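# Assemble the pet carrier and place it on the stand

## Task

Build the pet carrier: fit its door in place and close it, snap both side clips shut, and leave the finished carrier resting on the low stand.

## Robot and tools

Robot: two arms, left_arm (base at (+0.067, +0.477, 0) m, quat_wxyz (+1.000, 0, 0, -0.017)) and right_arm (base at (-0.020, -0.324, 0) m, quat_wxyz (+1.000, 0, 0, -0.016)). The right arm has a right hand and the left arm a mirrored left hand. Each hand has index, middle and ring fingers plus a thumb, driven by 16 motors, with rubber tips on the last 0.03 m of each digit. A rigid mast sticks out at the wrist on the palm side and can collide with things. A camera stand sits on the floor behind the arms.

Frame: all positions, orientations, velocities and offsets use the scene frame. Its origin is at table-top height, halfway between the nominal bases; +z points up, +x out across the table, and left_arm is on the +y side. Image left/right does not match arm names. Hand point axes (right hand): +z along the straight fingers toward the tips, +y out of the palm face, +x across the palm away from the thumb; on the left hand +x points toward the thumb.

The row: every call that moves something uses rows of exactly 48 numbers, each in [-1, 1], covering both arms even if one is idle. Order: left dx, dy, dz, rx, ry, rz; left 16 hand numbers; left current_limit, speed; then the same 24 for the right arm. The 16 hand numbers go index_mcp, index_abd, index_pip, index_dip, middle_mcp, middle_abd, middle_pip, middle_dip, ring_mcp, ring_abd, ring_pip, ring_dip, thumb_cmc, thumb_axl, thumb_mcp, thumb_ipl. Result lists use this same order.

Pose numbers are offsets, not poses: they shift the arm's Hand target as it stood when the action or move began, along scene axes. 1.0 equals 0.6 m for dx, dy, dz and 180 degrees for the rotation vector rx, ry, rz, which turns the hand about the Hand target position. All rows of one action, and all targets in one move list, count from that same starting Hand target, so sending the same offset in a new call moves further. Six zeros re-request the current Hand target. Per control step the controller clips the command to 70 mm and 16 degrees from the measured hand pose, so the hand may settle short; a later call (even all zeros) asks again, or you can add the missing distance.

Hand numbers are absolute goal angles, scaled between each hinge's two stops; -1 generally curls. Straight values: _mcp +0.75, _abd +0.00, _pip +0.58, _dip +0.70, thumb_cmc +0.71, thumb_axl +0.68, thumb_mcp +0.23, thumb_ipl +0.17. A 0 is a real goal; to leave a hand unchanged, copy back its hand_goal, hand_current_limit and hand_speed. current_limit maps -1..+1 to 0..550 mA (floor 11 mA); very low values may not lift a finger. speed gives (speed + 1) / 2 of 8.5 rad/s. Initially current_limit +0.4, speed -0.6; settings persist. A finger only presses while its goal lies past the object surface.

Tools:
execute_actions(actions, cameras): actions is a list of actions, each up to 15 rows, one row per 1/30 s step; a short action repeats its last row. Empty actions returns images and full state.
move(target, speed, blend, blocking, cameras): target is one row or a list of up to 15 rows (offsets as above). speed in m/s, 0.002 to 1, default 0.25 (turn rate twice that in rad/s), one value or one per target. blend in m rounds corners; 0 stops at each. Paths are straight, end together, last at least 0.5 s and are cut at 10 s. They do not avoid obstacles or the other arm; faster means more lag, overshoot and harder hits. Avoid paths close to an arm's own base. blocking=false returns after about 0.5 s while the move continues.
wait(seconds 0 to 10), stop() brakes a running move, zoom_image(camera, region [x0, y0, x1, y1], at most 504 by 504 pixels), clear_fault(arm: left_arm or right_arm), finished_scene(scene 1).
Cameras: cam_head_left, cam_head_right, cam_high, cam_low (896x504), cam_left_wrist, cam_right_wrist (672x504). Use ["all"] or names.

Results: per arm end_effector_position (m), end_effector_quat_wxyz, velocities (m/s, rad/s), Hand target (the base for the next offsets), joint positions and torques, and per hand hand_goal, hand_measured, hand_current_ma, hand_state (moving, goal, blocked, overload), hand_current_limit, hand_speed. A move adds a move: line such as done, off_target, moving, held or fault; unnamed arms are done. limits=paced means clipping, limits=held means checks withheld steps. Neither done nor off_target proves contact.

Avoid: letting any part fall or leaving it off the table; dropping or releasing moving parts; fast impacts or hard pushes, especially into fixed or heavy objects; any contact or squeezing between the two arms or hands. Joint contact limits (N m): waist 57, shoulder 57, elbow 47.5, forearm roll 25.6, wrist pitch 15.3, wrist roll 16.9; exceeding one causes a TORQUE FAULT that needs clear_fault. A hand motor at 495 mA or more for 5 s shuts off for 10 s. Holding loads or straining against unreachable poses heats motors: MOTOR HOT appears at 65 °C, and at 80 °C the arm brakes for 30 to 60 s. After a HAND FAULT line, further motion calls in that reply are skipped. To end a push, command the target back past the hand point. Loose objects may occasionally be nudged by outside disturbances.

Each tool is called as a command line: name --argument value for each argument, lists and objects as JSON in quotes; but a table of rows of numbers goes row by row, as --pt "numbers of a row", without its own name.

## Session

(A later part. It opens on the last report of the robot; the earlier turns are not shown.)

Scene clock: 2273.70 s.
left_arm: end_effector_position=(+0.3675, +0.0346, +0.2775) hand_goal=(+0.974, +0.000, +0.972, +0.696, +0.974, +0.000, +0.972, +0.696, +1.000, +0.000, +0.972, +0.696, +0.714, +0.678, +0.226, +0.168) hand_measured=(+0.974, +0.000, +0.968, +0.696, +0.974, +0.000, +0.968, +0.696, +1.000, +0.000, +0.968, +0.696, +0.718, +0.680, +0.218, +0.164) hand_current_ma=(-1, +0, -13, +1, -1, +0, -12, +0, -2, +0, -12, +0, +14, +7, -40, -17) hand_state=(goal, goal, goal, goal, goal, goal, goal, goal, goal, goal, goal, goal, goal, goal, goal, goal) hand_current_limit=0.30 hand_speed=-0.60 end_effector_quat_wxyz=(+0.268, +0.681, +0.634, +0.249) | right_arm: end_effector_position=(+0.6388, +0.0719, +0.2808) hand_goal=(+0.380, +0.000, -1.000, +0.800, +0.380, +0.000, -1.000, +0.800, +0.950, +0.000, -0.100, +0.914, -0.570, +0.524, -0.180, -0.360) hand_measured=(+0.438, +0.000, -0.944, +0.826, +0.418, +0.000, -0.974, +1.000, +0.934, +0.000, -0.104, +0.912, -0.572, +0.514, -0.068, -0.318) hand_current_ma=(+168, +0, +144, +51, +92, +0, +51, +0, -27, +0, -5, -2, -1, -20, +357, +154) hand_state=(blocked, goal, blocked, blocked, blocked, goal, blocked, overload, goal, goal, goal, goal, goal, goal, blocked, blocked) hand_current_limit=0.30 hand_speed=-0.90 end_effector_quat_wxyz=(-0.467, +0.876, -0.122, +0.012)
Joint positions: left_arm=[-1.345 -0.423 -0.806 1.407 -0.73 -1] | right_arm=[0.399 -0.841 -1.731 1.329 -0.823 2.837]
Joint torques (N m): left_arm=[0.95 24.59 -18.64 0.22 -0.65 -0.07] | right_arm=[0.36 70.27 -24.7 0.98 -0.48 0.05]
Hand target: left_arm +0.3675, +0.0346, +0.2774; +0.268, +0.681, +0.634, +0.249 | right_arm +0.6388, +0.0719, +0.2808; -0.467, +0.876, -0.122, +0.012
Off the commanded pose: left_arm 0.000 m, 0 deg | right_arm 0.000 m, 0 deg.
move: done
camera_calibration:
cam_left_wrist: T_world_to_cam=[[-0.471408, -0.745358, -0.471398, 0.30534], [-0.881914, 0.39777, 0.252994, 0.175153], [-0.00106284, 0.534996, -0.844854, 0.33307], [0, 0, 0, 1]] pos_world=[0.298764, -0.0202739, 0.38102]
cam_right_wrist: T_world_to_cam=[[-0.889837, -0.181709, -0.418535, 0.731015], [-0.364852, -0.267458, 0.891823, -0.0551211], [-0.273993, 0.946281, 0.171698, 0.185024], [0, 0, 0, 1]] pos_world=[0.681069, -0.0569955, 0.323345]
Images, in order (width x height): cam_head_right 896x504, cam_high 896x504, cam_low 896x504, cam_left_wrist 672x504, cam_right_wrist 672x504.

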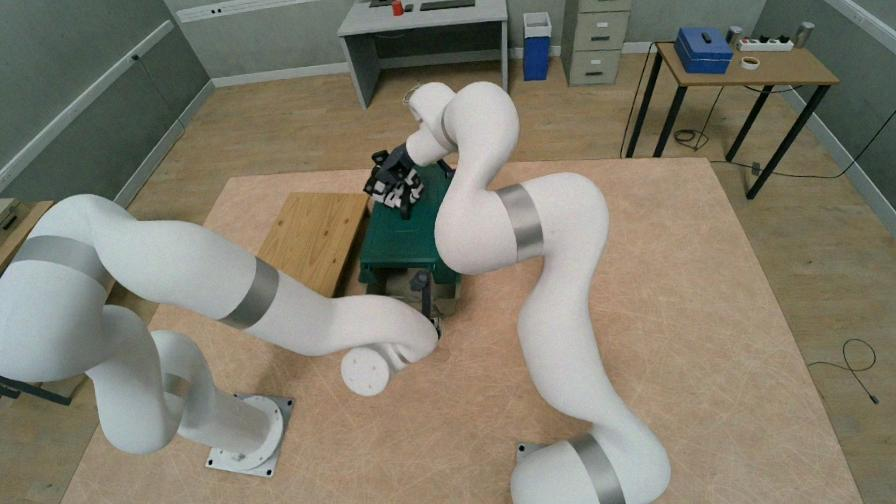

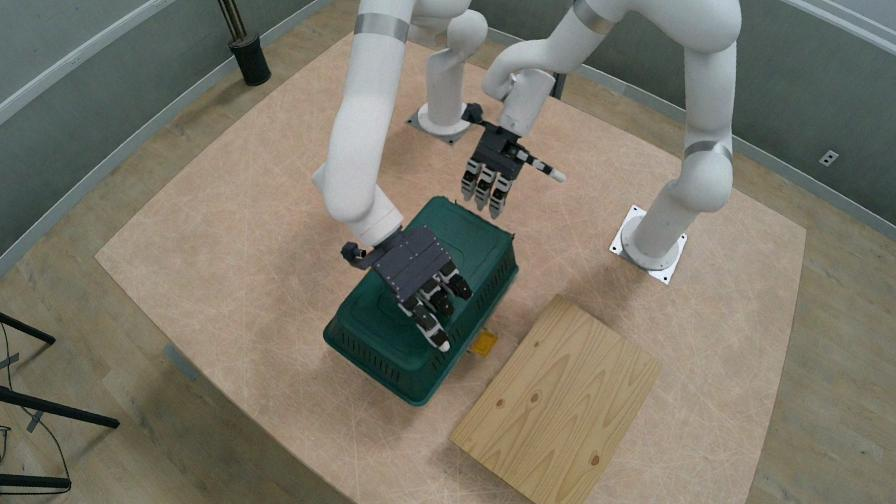

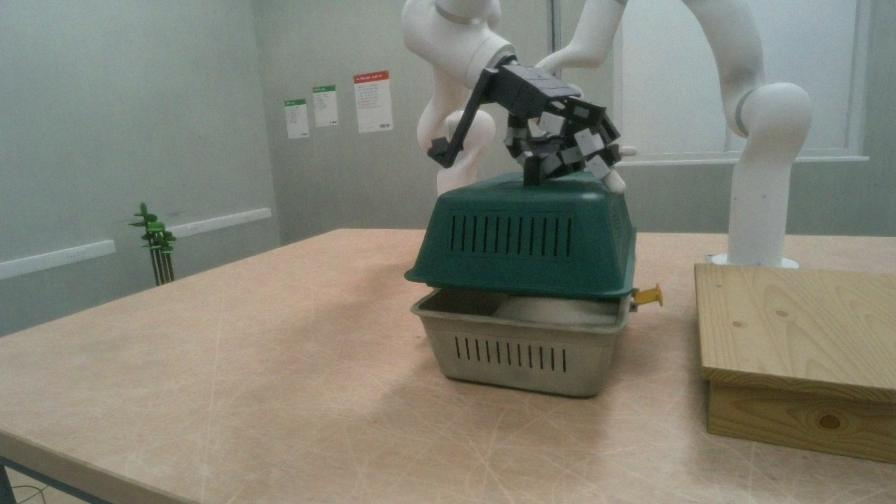

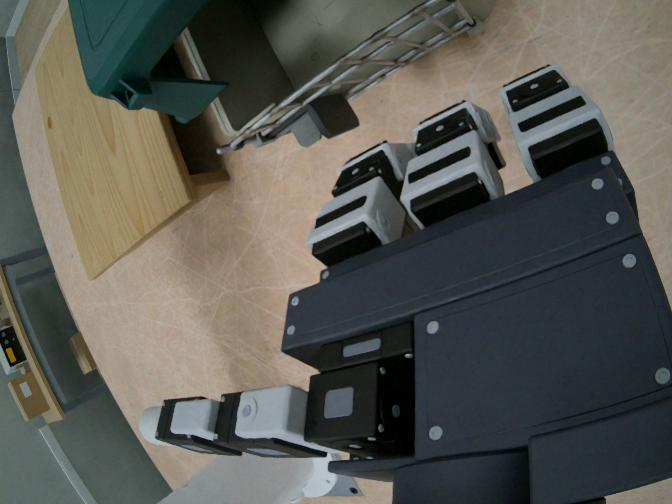

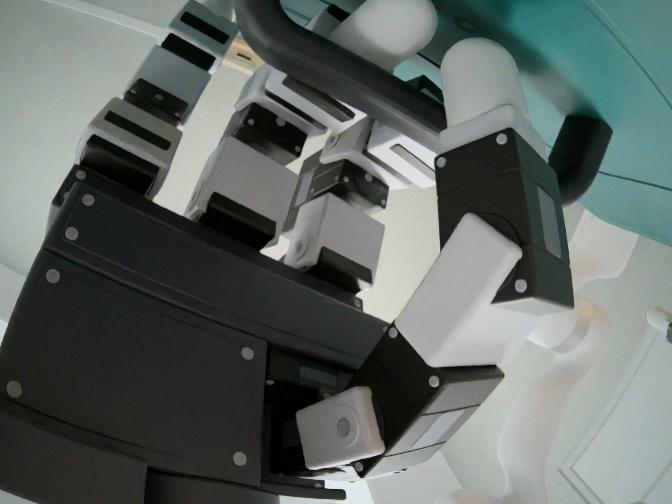

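move --pt "0 0 -0.05 0 0 0 0.973 0 0.971 0.696 0.973 0 0.971 0.696 1.0 0 0.971 0.696 0.714 0.678 0.226 0.168 0.3 -0.6 0 0 0 0 0 0 0.38 0 -1 0.80 0.38 0 -1 0.80 0.95 0 -0.1 0.913 -0.571 0.524 -0.18 -0.36 0.3 -0.9" --pt "0.0833 0 -0.05 0 0 0 0.973 0 0.971 0.696 0.973 0 0.971 0.696 1.0 0 0.971 0.696 0.714 0.678 0.226 0.168 0.3 -0.6 0 0 0 0 0 0 0.38 0 -1 0.80 0.38 0 -1 0.80 0.95 0 -0.1 0.913 -0.571 0.524 -0.18 -0.36 0.3 -0.9" --speed '[0.06,0.03]' --cameras '["all"]'

Scene clock: 2312.67 s.
left_arm: end_effector_position=(+0.4175, +0.0346, +0.2474) hand_goal=(+0.974, +0.000, +0.972, +0.696, +0.974, +0.000, +0.972, +0.696, +1.000, +0.000, +0.972, +0.696, +0.714, +0.678, +0.226, +0.168) hand_measured=(+0.974, +0.000, +0.968, +0.696, +0.974, +0.000, +0.968, +0.696, +1.000, +0.000, +0.968, +0.696, +0.718, +0.680, +0.218, +0.164) hand_current_ma=(+0, +0, -12, +1, +0, +0, -11, +0, -1, +0, -11, +0, +15, +7, -38, -17) hand_state=(goal, goal, goal, goal, goal, goal, goal, goal, goal, goal, goal, goal, goal, goal, goal, goal) hand_current_limit=0.30 hand_speed=-0.60 end_effector_quat_wxyz=(+0.268, +0.681, +0.634, +0.249) | right_arm: end_effector_position=(+0.6388, +0.0719, +0.2808) hand_goal=(+0.380, +0.000, -1.000, +0.800, +0.380, +0.000, -1.000, +0.800, +0.950, +0.000, -0.100, +0.914, -0.570, +0.524, -0.180, -0.360) hand_measured=(+0.438, +0.000, -0.944, +0.826, +0.418, +0.000, -0.974, +1.000, +0.934, +0.000, -0.104, +0.912, -0.572, +0.514, -0.068, -0.318) hand_current_ma=(+168, +0, +144, +51, +92, +0, +51, +0, -27, +0, -5, -2, -1, -20, +358, +154) hand_state=(blocked, goal, blocked, blocked, blocked, goal, blocked, overload, goal, goal, goal, goal, goal, goal, blocked, blocked) hand_current_limit=0.30 hand_speed=-0.90 end_effector_quat_wxyz=(-0.467, +0.876, -0.122, +0.012)
Joint positions: left_arm=[-1.24 -0.509 -0.84 1.561 -0.689 -1.074] | right_arm=[0.399 -0.841 -1.731 1.329 -0.823 2.837]
Joint torques (N m): left_arm=[0.74 25.43 -19.4 0.01 -0.46 0.13] | right_arm=[0.68 67.4 -24.94 1.54 -0.62 0.01]
Hand target: left_arm +0.4175, +0.0346, +0.2474; +0.268, +0.681, +0.634, +0.249 | right_arm +0.6388, +0.0719, +0.2808; -0.467, +0.876, -0.122, +0.012
Off the commanded pose: left_arm 0.000 m, 0 deg | right_arm 0.000 m, 0 deg.
move: done
camera_calibration:
cam_left_wrist: T_world_to_cam=[[-0.471407, -0.745319, -0.471461, 0.314745], [-0.881915, 0.397748, 0.253027, 0.226738], [-0.00106344, 0.535067, -0.844809, 0.307763], [0, 0, 0, 1]] pos_world=[0.348664, -0.0202736, 0.35102]
cam_right_wrist: T_world_to_cam=[[-0.889837, -0.181709, -0.418535, 0.731015], [-0.364852, -0.267458, 0.891823, -0.0551211], [-0.273993, 0.946281, 0.171698, 0.185024], [0, 0, 0, 1]] pos_world=[0.681069, -0.0569955, 0.323345]

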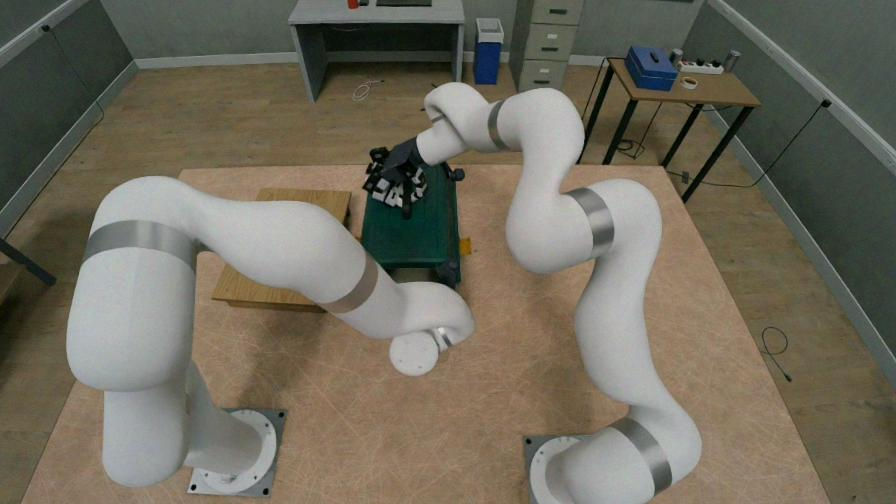

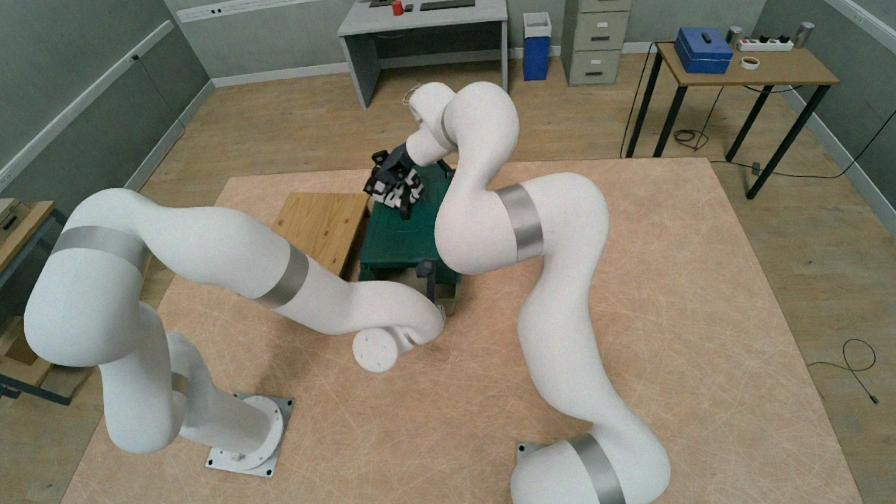

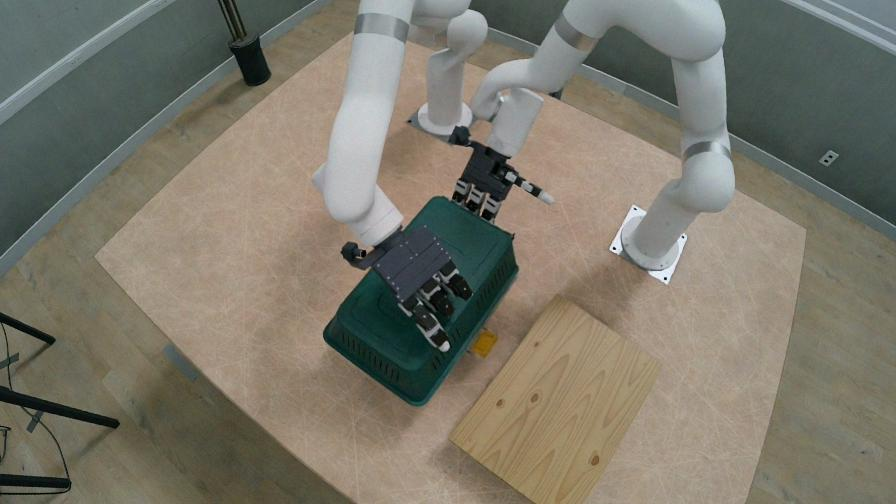

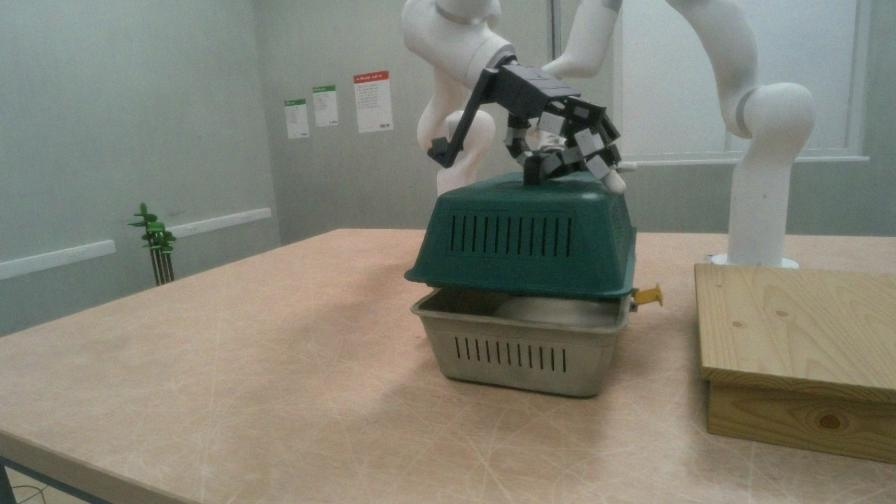

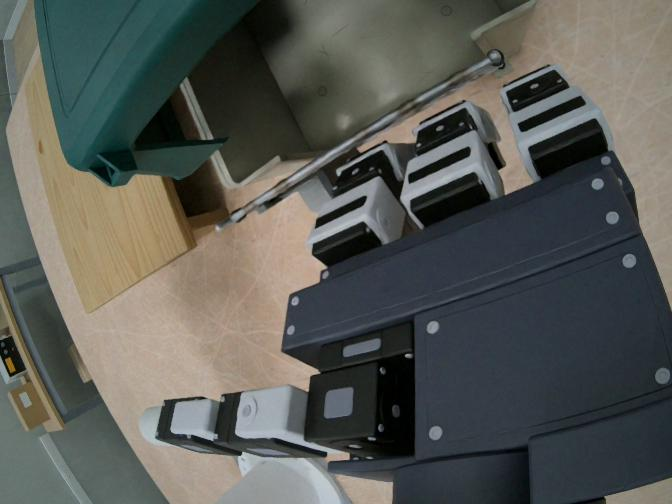

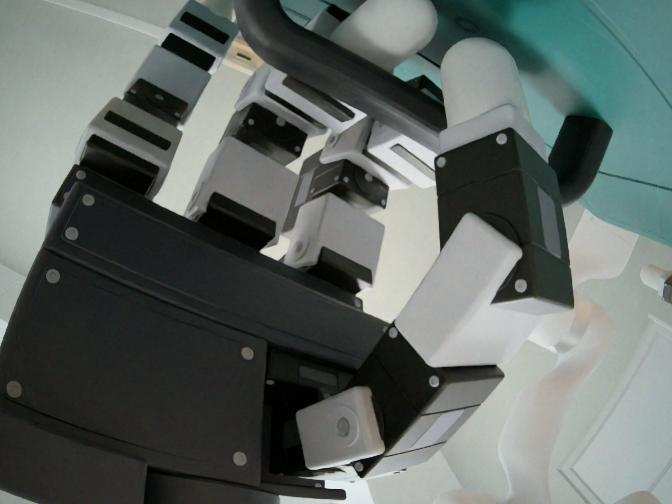

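zoom_image --camera "cam_left_wrist" --region '[40, 20, 540, 260]'

zoom_image --camera "cam_high" --region '[400, 180, 560, 280]'

Scaled by 1.008 from the camera's 672x504 image, which has a finer 960x720 frame.

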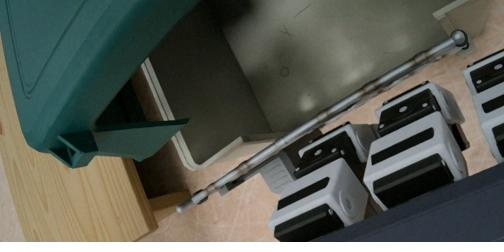

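Scaled by 3.150 from the camera's 896x504 image, which has a finer 1280x720 frame.

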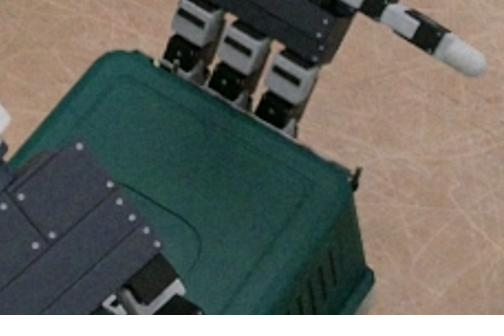

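move --target '[0.0375,0,0,0,0,0,0.973,0,0.971,0.696,0.973,0,0.971,0.696,1.0,0,0.971,0.696,0.714,0.678,0.226,0.168,0.3,-0.6,0,0,0,0,0,0,0.38,0,-1,0.80,0.38,0,-1,0.80,0.95,0,-0.1,0.913,-0.571,0.524,-0.18,-0.36,0.3,-0.9]' --speed 0.02 --cameras '["cam_left_wrist","cam_high","cam_low"]'

zoom_image --camera "cam_left_wrist" --region '[40, 20, 540, 260]'

zoom_image --camera "cam_high" --region '[400, 180, 560, 280]'

Scene clock: 2325.70 s.
left_arm: end_effector_position=(+0.4400, +0.0346, +0.2474) hand_goal=(+0.974, +0.000, +0.972, +0.696, +0.974, +0.000, +0.972, +0.696, +1.000, +0.000, +0.972, +0.696, +0.714, +0.678, +0.226, +0.168) hand_measured=(+0.976, +0.000, +0.968, +0.696, +0.974, +0.000, +0.968, +0.696, +1.000, +0.000, +0.968, +0.696, +0.718, +0.680, +0.218, +0.164) hand_current_ma=(+4, +0, -12, +1, +0, +0, -11, +0, -1, +0, -11, +0, +15, +7, -38, -17) hand_state=(goal, goal, goal, goal, goal, goal, goal, goal, goal, goal, goal, goal, goal, goal, goal, goal) hand_current_limit=0.30 hand_speed=-0.60 end_effector_quat_wxyz=(+0.268, +0.681, +0.634, +0.249) | right_arm: end_effector_position=(+0.6388, +0.0719, +0.2808) hand_goal=(+0.380, +0.000, -1.000, +0.800, +0.380, +0.000, -1.000, +0.800, +0.950, +0.000, -0.100, +0.914, -0.570, +0.524, -0.180, -0.360) hand_measured=(+0.438, +0.000, -0.944, +0.826, +0.418, +0.000, -0.974, +1.000, +0.934, +0.000, -0.104, +0.912, -0.572, +0.514, -0.068, -0.318) hand_current_ma=(+168, +0, +144, +51, +92, +0, +51, +0, -27, +0, -5, -2, -1, -20, +358, +154) hand_state=(blocked, goal, blocked, blocked, blocked, goal, blocked, overload, goal, goal, goal, goal, goal, goal, blocked, blocked) hand_current_limit=0.30 hand_speed=-0.90 end_effector_quat_wxyz=(-0.467, +0.876, -0.122, +0.012)
Joint positions: left_arm=[-1.195 -0.521 -0.861 1.593 -0.674 -1.061] | right_arm=[0.399 -0.841 -1.731 1.329 -0.823 2.837]
Joint torques (N m): left_arm=[1.49 26.45 -19.27 0.24 -0.44 0.28] | right_arm=[-0.53 68.38 -24.63 1.53 -0.53 -0.14]
Hand target: left_arm +0.4400, +0.0346, +0.2474; +0.268, +0.681, +0.634, +0.249 | right_arm +0.6388, +0.0719, +0.2808; -0.467, +0.876, -0.122, +0.012
Off the commanded pose: left_arm 0.000 m, 0 deg | right_arm 0.000 m, 0 deg.
move: done
camera_calibration:
cam_left_wrist: T_world_to_cam=[[-0.471407, -0.745319, -0.471461, 0.325351], [-0.881915, 0.397748, 0.253027, 0.246581], [-0.00106344, 0.535067, -0.844809, 0.307787], [0, 0, 0, 1]] pos_world=[0.371164, -0.0202736, 0.35102]
Images, in order (width x height): cam_high 896x504, cam_low 896x504, cam_left_wrist 672x504.

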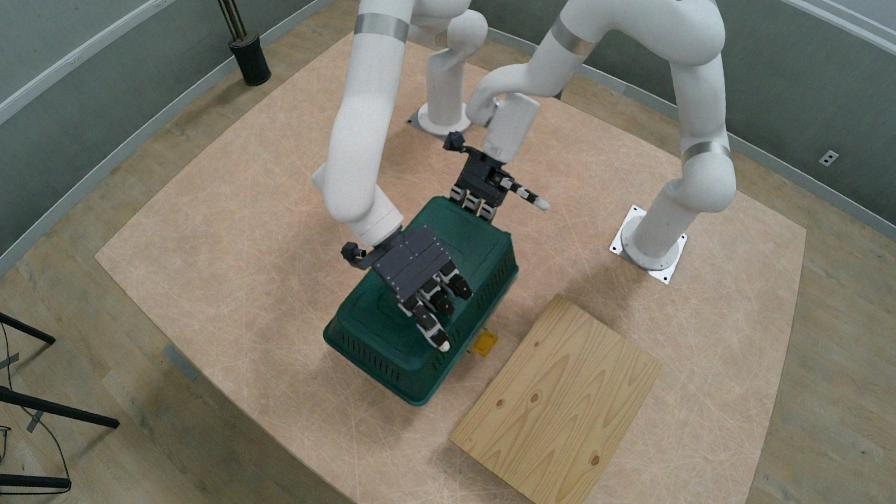

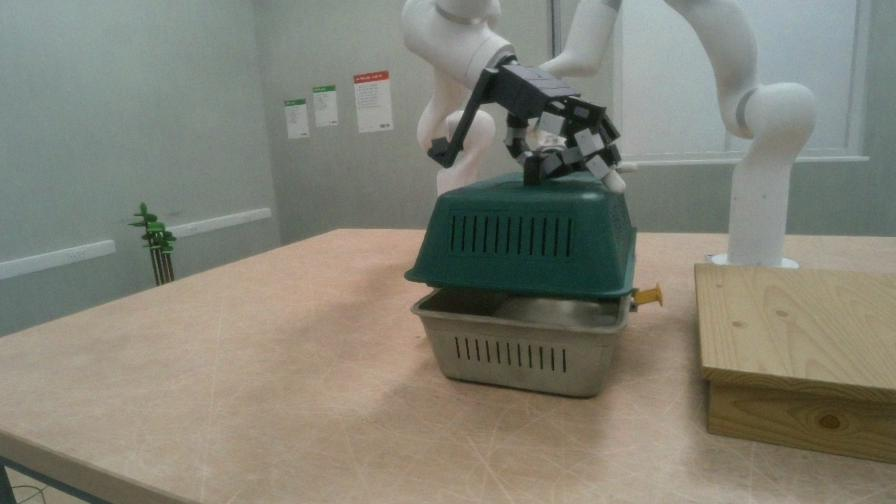

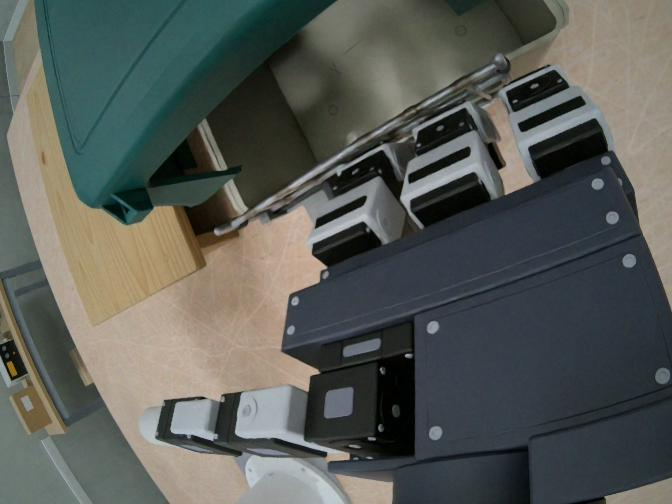

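Scaled by 1.008 from the camera's 672x504 image, which has a finer 960x720 frame.

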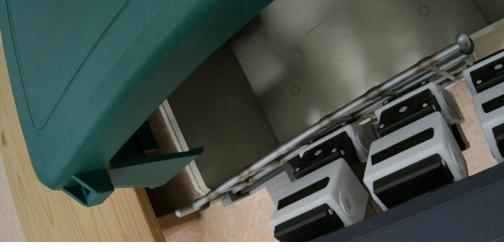

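Scaled by 3.150 from the camera's 896x504 image, which has a finer 1280x720 frame.

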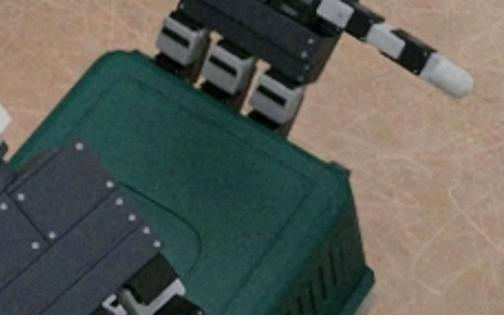

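zoom_image --camera "cam_left_wrist" --region '[180, 130, 360, 260]'

zoom_image --camera "cam_left_wrist" --region '[400, 20, 580, 150]'

zoom_image --camera "cam_high" --region '[490, 215, 540, 250]'

Scaled by 2.800 from the camera's 672x504 image, which has a finer 960x720 frame.

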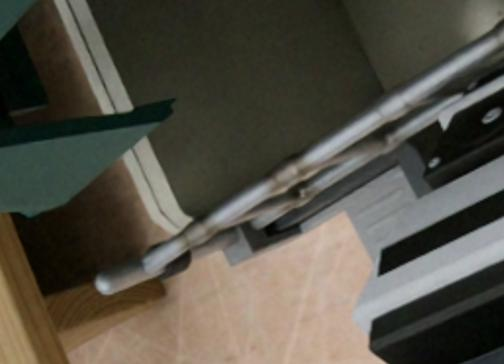

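Scaled by 2.800 from the camera's 672x504 image, which has a finer 960x720 frame.

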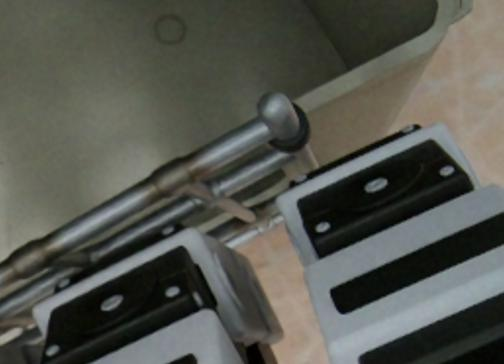

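Scaled by 10.080 from the camera's 896x504 image, which has a finer 1280x720 frame.

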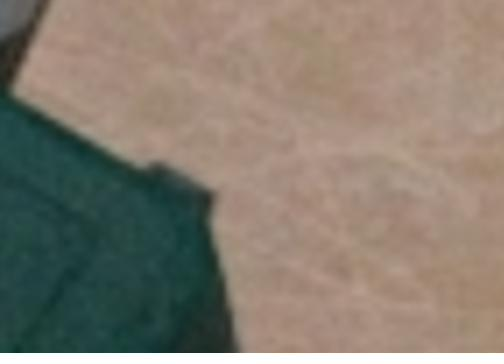

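move --target '[0.01917,0,0,0,0,0,0.973,0,0.971,0.696,0.973,0,0.971,0.696,1.0,0,0.971,0.696,0.714,0.678,0.226,0.168,0.3,-0.6,0,0,0,0,0,0,0.38,0,-1,0.80,0.38,0,-1,0.80,0.95,0,-0.1,0.913,-0.571,0.524,-0.18,-0.36,0.3,-0.9]' --speed 0.015 --cameras '["cam_left_wrist","cam_low","cam_head_left"]'

zoom_image --camera "cam_left_wrist" --region '[160, 130, 340, 260]'

zoom_image --camera "cam_left_wrist" --region '[400, 20, 580, 150]'

zoom_image --camera "cam_head_left" --region '[350, 220, 500, 320]'

Scene clock: 2364.90 s.
left_arm: end_effector_position=(+0.4515, +0.0346, +0.2474) hand_goal=(+0.974, +0.000, +0.972, +0.696, +0.974, +0.000, +0.972, +0.696, +1.000, +0.000, +0.972, +0.696, +0.714, +0.678, +0.226, +0.168) hand_measured=(+0.976, +0.000, +0.968, +0.696, +0.974, +0.000, +0.968, +0.696, +1.000, +0.000, +0.968, +0.696, +0.718, +0.680, +0.218, +0.164) hand_current_ma=(+4, +0, -12, +1, +0, +0, -11, +0, -1, +0, -11, +0, +15, +7, -38, -17) hand_state=(goal, goal, goal, goal, goal, goal, goal, goal, goal, goal, goal, goal, goal, goal, goal, goal) hand_current_limit=0.30 hand_speed=-0.60 end_effector_quat_wxyz=(+0.268, +0.681, +0.634, +0.249) | right_arm: end_effector_position=(+0.6388, +0.0719, +0.2808) hand_goal=(+0.380, +0.000, -1.000, +0.800, +0.380, +0.000, -1.000, +0.800, +0.950, +0.000, -0.100, +0.914, -0.570, +0.524, -0.180, -0.360) hand_measured=(+0.438, +0.000, -0.944, +0.826, +0.418, +0.000, -0.974, +1.000, +0.934, +0.000, -0.104, +0.912, -0.572, +0.514, -0.068, -0.318) hand_current_ma=(+168, +0, +144, +51, +92, +0, +51, +0, -27, +0, -5, -2, -1, -20, +358, +154) hand_state=(blocked, goal, blocked, blocked, blocked, goal, blocked, overload, goal, goal, goal, goal, goal, goal, blocked, blocked) hand_current_limit=0.30 hand_speed=-0.90 end_effector_quat_wxyz=(-0.467, +0.876, -0.122, +0.012)
Joint positions: left_arm=[-1.173 -0.528 -0.872 1.609 -0.667 -1.054] | right_arm=[0.399 -0.841 -1.731 1.329 -0.823 2.837]
Joint torques (N m): left_arm=[1.33 26.05 -19.23 0.04 -0.49 0.2] | right_arm=[-0.44 68.22 -25.33 0.79 -0.65 0.1]
Hand target: left_arm +0.4515, +0.0346, +0.2474; +0.268, +0.681, +0.634, +0.249 | right_arm +0.6388, +0.0719, +0.2808; -0.467, +0.876, -0.122, +0.012
Off the commanded pose: left_arm 0.000 m, 0 deg | right_arm 0.000 m, 0 deg.
move: done
camera_calibration:
cam_left_wrist: T_world_to_cam=[[-0.471407, -0.745319, -0.471461, 0.330772], [-0.881915, 0.397748, 0.253027, 0.256723], [-0.00106344, 0.535067, -0.844809, 0.3078], [0, 0, 0, 1]] pos_world=[0.382664, -0.0202736, 0.35102]
Images, in order (width x height): cam_head_left 896x504, cam_low 896x504, cam_left_wrist 672x504.

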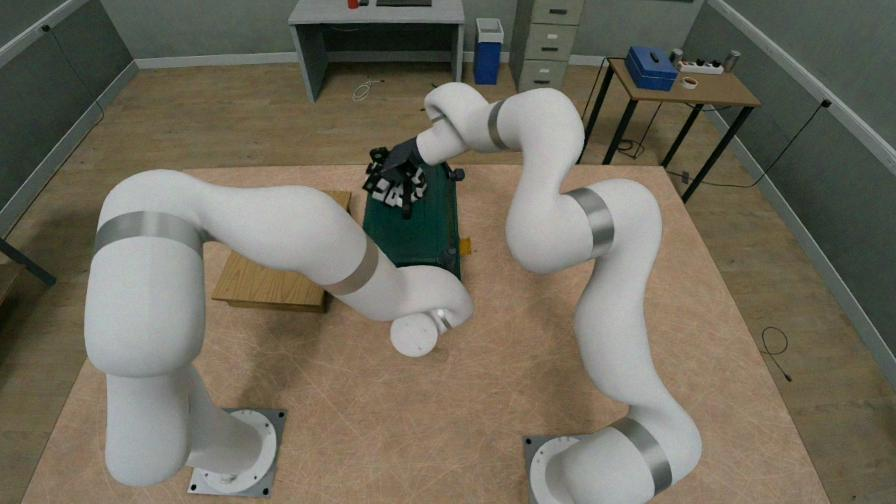

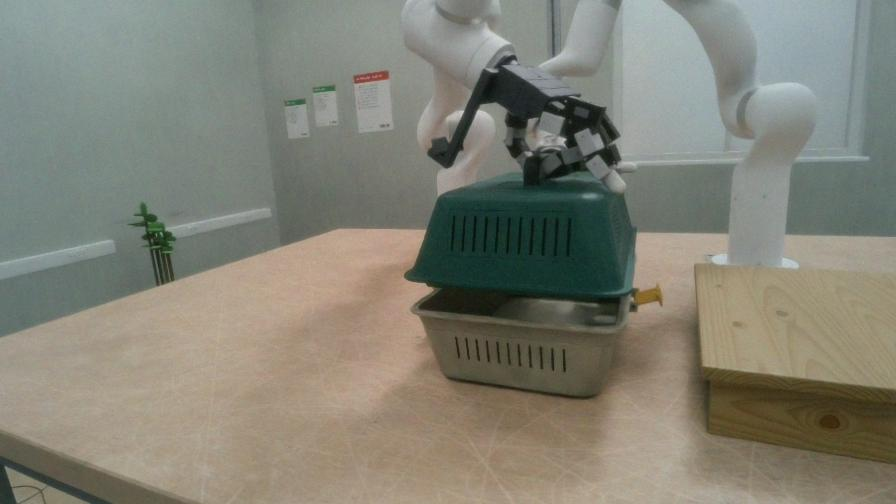

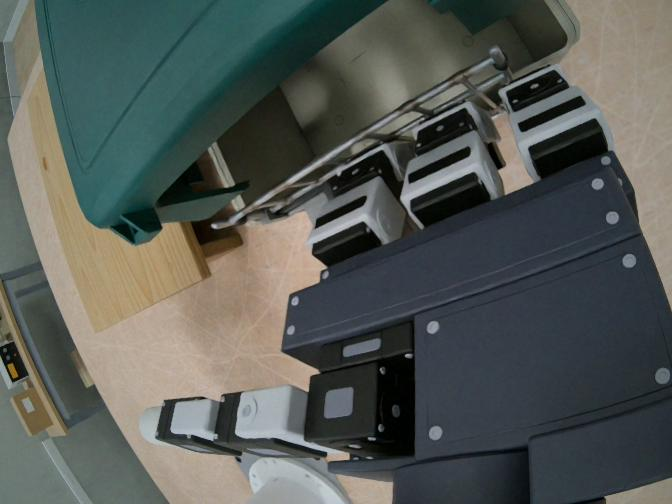

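Scaled by 2.800 from the camera's 672x504 image, which has a finer 960x720 frame.

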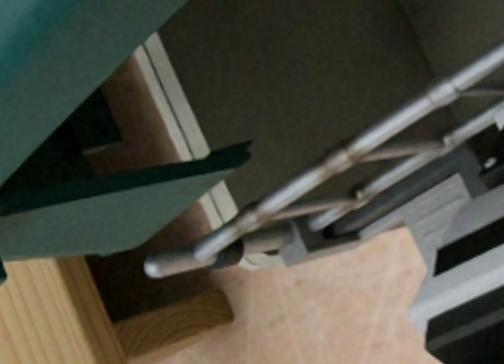

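Scaled by 2.800 from the camera's 672x504 image, which has a finer 960x720 frame.

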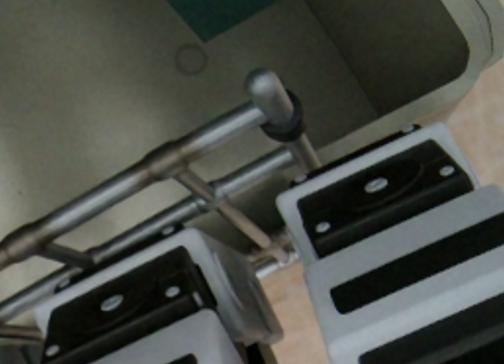

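Scaled by 3.360 from the camera's 896x504 image, which has a finer 1280x720 frame.

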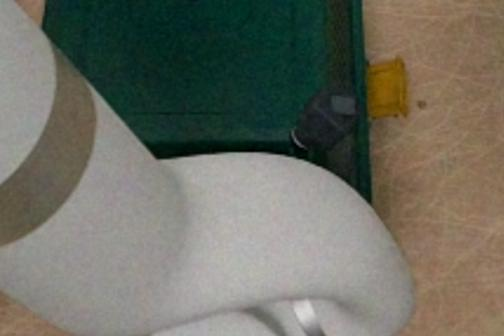

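zoom_image --camera "cam_left_wrist" --region '[200, 150, 340, 250]'

zoom_image --camera "cam_left_wrist" --region '[400, 30, 540, 130]'

Scaled by 3.600 from the camera's 672x504 image, which has a finer 960x720 frame.

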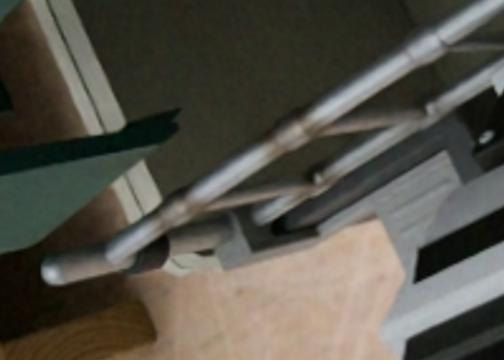

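Scaled by 3.600 from the camera's 672x504 image, which has a finer 960x720 frame.

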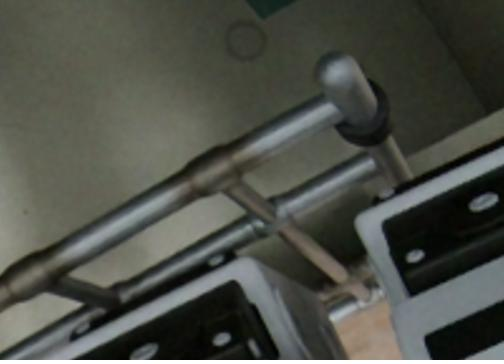

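zoom_image --camera "cam_left_wrist" --region '[80, 160, 270, 260]'

Scaled by 2.653 from the camera's 672x504 image, which has a finer 960x720 frame.

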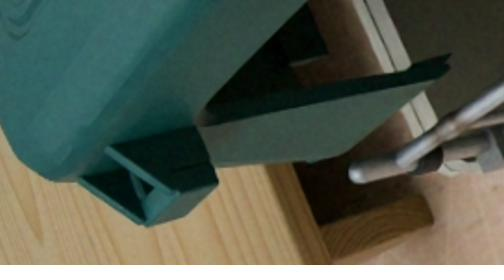

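move --target '[0,0,0,0,0,0,0.973,0,0.971,0.696,0.973,0,0.971,0.696,1.0,0,0.971,0.696,0.714,0.678,0.226,0.168,0.3,-0.6,-0.025,0,0,0,0,0,0.38,0,-1,0.80,0.38,0,-1,0.80,0.95,0,-0.1,0.913,-0.571,0.524,-0.18,-0.36,0.3,-0.9]' --speed 0.02 --cameras '["cam_left_wrist","cam_low","cam_high"]'

zoom_image --camera "cam_left_wrist" --region '[80, 160, 270, 260]'

zoom_image --camera "cam_left_wrist" --region '[380, 0, 600, 130]'

zoom_image --camera "cam_high" --region '[420, 180, 530, 280]'

zoom_image --camera "cam_low" --region '[390, 220, 660, 400]'

Scene clock: 2477.73 s.
left_arm: end_effector_position=(+0.4515, +0.0346, +0.2474) hand_goal=(+0.974, +0.000, +0.972, +0.696, +0.974, +0.000, +0.972, +0.696, +1.000, +0.000, +0.972, +0.696, +0.714, +0.678, +0.226, +0.168) hand_measured=(+0.976, +0.000, +0.968, +0.696, +0.974, +0.000, +0.968, +0.696, +1.000, +0.000, +0.968, +0.696, +0.718, +0.680, +0.218, +0.164) hand_current_ma=(+10, +0, -12, +1, +0, +0, -11, +0, -1, +0, -11, +0, +15, +7, -38, -17) hand_state=(goal, goal, goal, goal, goal, goal, goal, goal, goal, goal, goal, goal, goal, goal, goal, goal) hand_current_limit=0.30 hand_speed=-0.60 end_effector_quat_wxyz=(+0.268, +0.681, +0.634, +0.249) | right_arm: end_effector_position=(+0.6238, +0.0719, +0.2808) hand_goal=(+0.380, +0.000, -1.000, +0.800, +0.380, +0.000, -1.000, +0.800, +0.950, +0.000, -0.100, +0.914, -0.570, +0.524, -0.180, -0.360) hand_measured=(+0.438, +0.000, -0.944, +0.826, +0.414, +0.000, -0.978, +1.000, +0.934, +0.000, -0.104, +0.912, -0.572, +0.514, -0.070, -0.318) hand_current_ma=(+168, +0, +144, +51, +81, +0, +42, +0, -27, +0, -5, -2, -1, -20, +357, +154) hand_state=(blocked, goal, blocked, blocked, blocked, goal, blocked, overload, goal, goal, goal, goal, goal, goal, blocked, blocked) hand_current_limit=0.30 hand_speed=-0.90 end_effector_quat_wxyz=(-0.467, +0.876, -0.122, +0.012)
Joint positions: left_arm=[-1.173 -0.528 -0.872 1.609 -0.667 -1.054] | right_arm=[0.407 -0.803 -1.668 1.356 -0.811 2.805]
Joint torques (N m): left_arm=[1.01 27.32 -19.39 0.11 -0.46 0.12] | right_arm=[0.12 68.85 -25 1.87 -0.58 0.17]
Hand target: left_arm +0.4515, +0.0346, +0.2474; +0.268, +0.681, +0.634, +0.249 | right_arm +0.6238, +0.0719, +0.2808; -0.467, +0.876, -0.122, +0.012
Off the commanded pose: left_arm 0.000 m, 0 deg | right_arm 0.000 m, 0 deg.
move: done
camera_calibration:
cam_left_wrist: T_world_to_cam=[[-0.471407, -0.745319, -0.471461, 0.330772], [-0.881915, 0.397748, 0.253027, 0.256723], [-0.00106344, 0.535067, -0.844809, 0.3078], [0, 0, 0, 1]] pos_world=[0.382664, -0.0202736, 0.35102]
Images, in order (width x height): cam_high 896x504, cam_low 896x504, cam_left_wrist 672x504.

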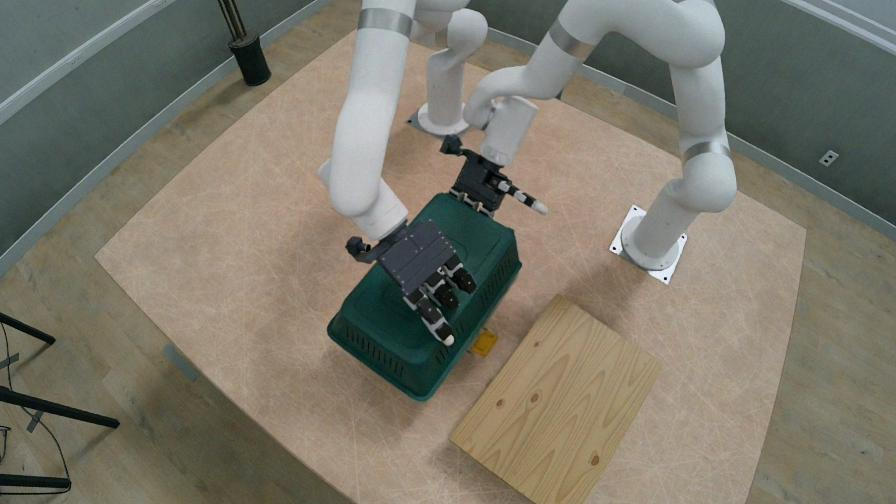

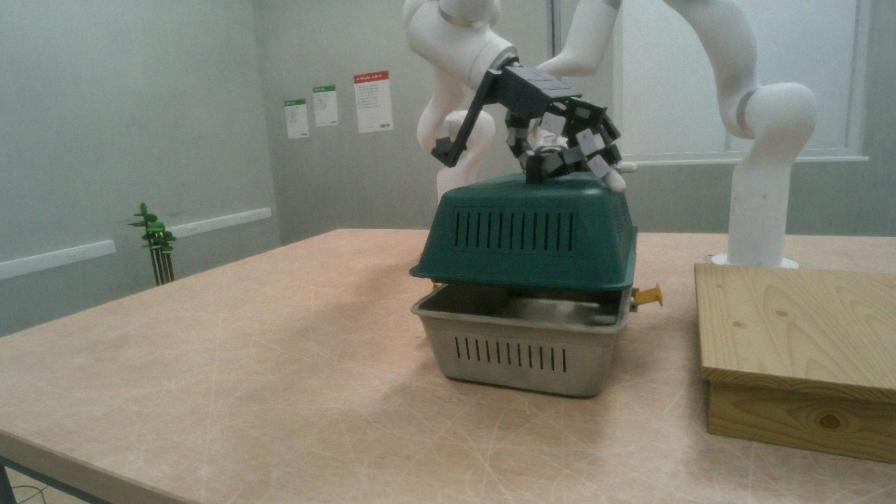

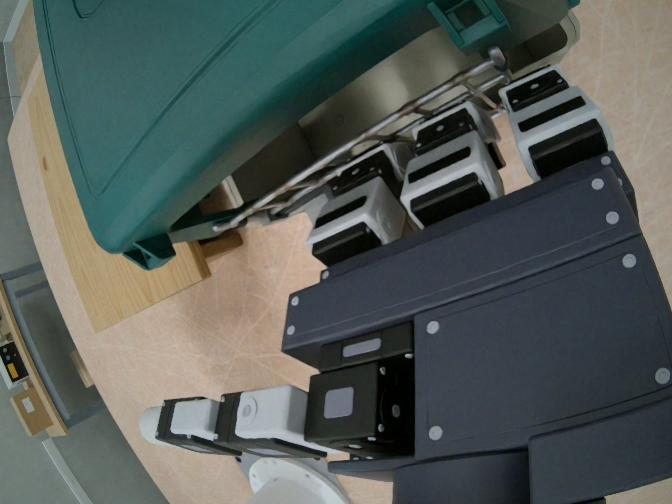

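Scaled by 2.653 from the camera's 672x504 image, which has a finer 960x720 frame.

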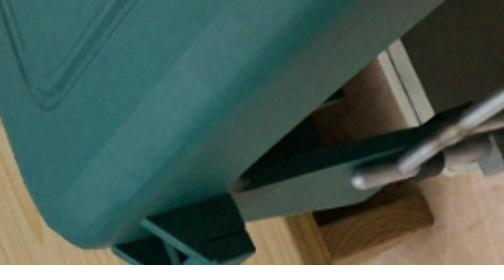

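Scaled by 2.291 from the camera's 672x504 image, which has a finer 960x720 frame.

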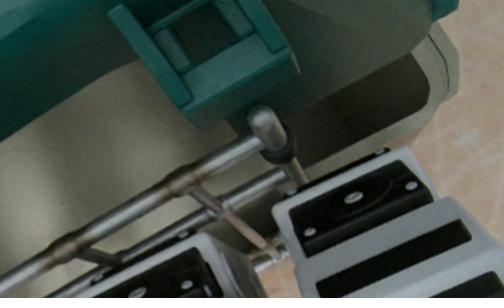

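Scaled by 4.582 from the camera's 896x504 image, which has a finer 1280x720 frame.

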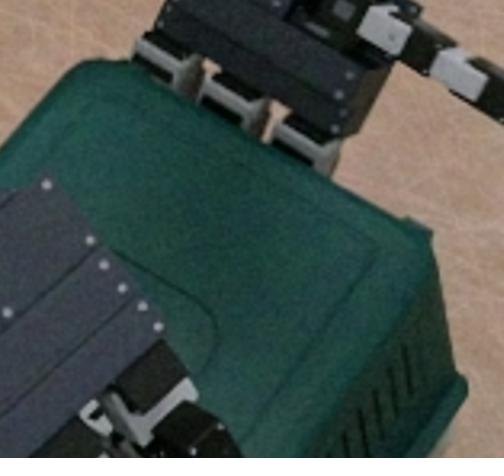

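Scaled by 1.867 from the camera's 896x504 image, which has a finer 1280x720 frame.

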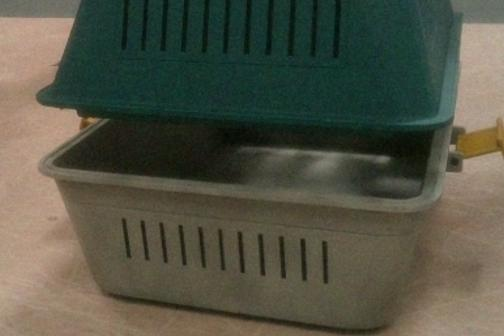

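move --target '[-0.0075,0,0,0,0,0,0.973,0,0.971,0.696,0.973,0,0.971,0.696,1.0,0,0.971,0.696,0.714,0.678,0.226,0.168,0.3,-0.6,-0.005,0,0,0,0,0,0.38,0,-1,0.80,0.38,0,-1,0.80,0.95,0,-0.1,0.913,-0.571,0.524,-0.18,-0.36,0.3,-0.9]' --speed 0.02 --cameras '["cam_left_wrist","cam_low","cam_high"]'

zoom_image --camera "cam_left_wrist" --region '[80, 180, 300, 290]'

zoom_image --camera "cam_left_wrist" --region '[400, 0, 560, 120]'

Scene clock: 2503.80 s.
left_arm: end_effector_position=(+0.4470, +0.0346, +0.2474) hand_goal=(+0.974, +0.000, +0.972, +0.696, +0.974, +0.000, +0.972, +0.696, +1.000, +0.000, +0.972, +0.696, +0.714, +0.678, +0.226, +0.168) hand_measured=(+0.976, +0.000, +0.968, +0.696, +0.974, +0.000, +0.968, +0.696, +1.000, +0.000, +0.968, +0.696, +0.718, +0.680, +0.218, +0.164) hand_current_ma=(+10, +0, -12, +1, +0, +0, -11, +0, -1, +0, -11, +0, +15, +7, -38, -17) hand_state=(goal, goal, goal, goal, goal, goal, goal, goal, goal, goal, goal, goal, goal, goal, goal, goal) hand_current_limit=0.30 hand_speed=-0.60 end_effector_quat_wxyz=(+0.268, +0.681, +0.634, +0.249) | right_arm: end_effector_position=(+0.6208, +0.0719, +0.2808) hand_goal=(+0.380, +0.000, -1.000, +0.800, +0.380, +0.000, -1.000, +0.800, +0.950, +0.000, -0.100, +0.914, -0.570, +0.524, -0.180, -0.360) hand_measured=(+0.438, +0.000, -0.944, +0.826, +0.414, +0.000, -0.978, +1.000, +0.934, +0.000, -0.104, +0.912, -0.572, +0.514, -0.070, -0.318) hand_current_ma=(+168, +0, +144, +51, +81, +0, +42, +0, -27, +0, -5, -2, -2, -20, +357, +154) hand_state=(blocked, goal, blocked, blocked, blocked, goal, blocked, overload, goal, goal, goal, goal, goal, goal, blocked, blocked) hand_current_limit=0.30 hand_speed=-0.90 end_effector_quat_wxyz=(-0.467, +0.876, -0.122, +0.012)
Joint positions: left_arm=[-1.182 -0.525 -0.868 1.603 -0.67 -1.057] | right_arm=[0.408 -0.796 -1.656 1.361 -0.809 2.799]
Joint torques (N m): left_arm=[-2.31 28.87 -17.98 -0.27 -0.66 -0.06] | right_arm=[-0.64 67.88 -25.62 1.82 -0.47 0.03]
Hand target: left_arm +0.4470, +0.0346, +0.2474; +0.268, +0.681, +0.634, +0.249 | right_arm +0.6208, +0.0719, +0.2808; -0.467, +0.876, -0.122, +0.012
Off the commanded pose: left_arm 0.000 m, 0 deg | right_arm 0.000 m, 0 deg.
move: done
camera_calibration:
cam_left_wrist: T_world_to_cam=[[-0.471407, -0.745319, -0.471461, 0.328651], [-0.881915, 0.397748, 0.253027, 0.252754], [-0.00106344, 0.535067, -0.844809, 0.307795], [0, 0, 0, 1]] pos_world=[0.378164, -0.0202736, 0.35102]
Images, in order (width x height): cam_high 896x504, cam_low 896x504, cam_left_wrist 672x504.

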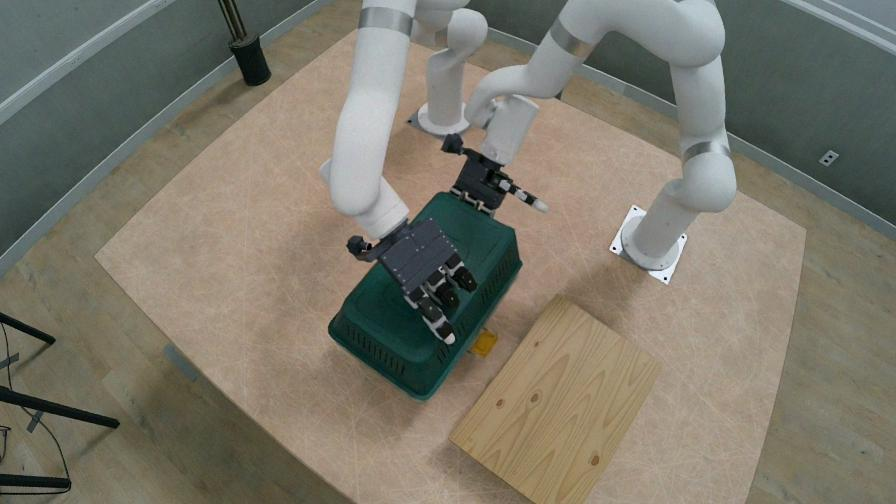

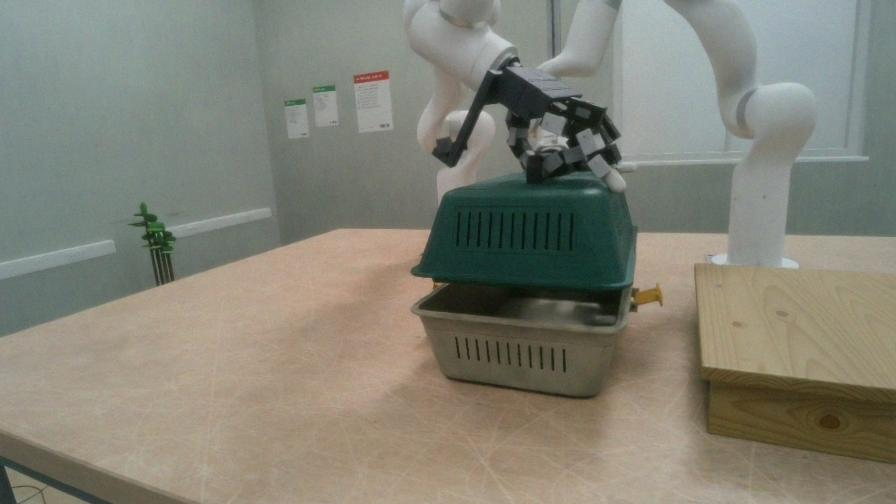

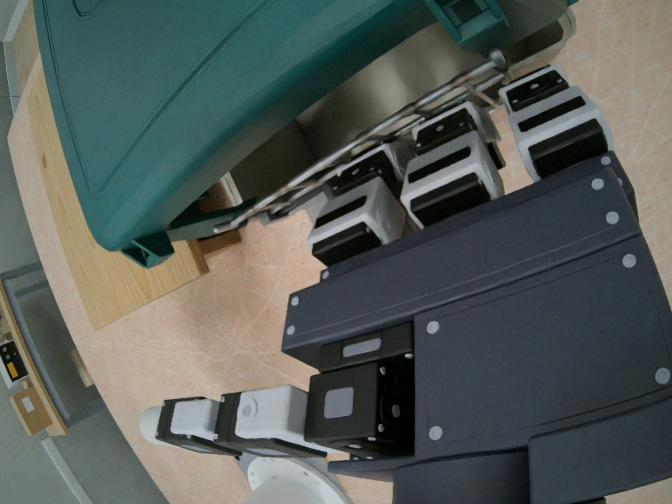

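Scaled by 2.291 from the camera's 672x504 image, which has a finer 960x720 frame.

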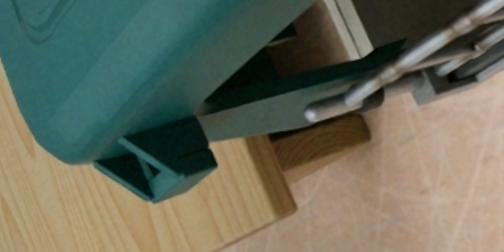

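Scaled by 3.150 from the camera's 672x504 image, which has a finer 960x720 frame.

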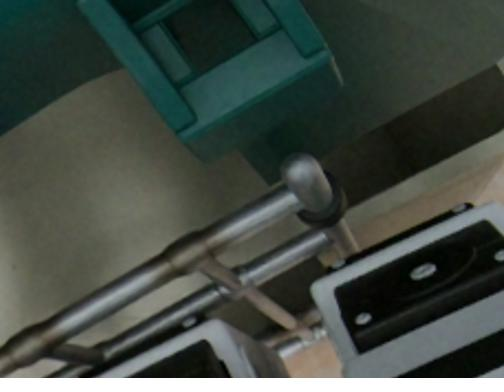

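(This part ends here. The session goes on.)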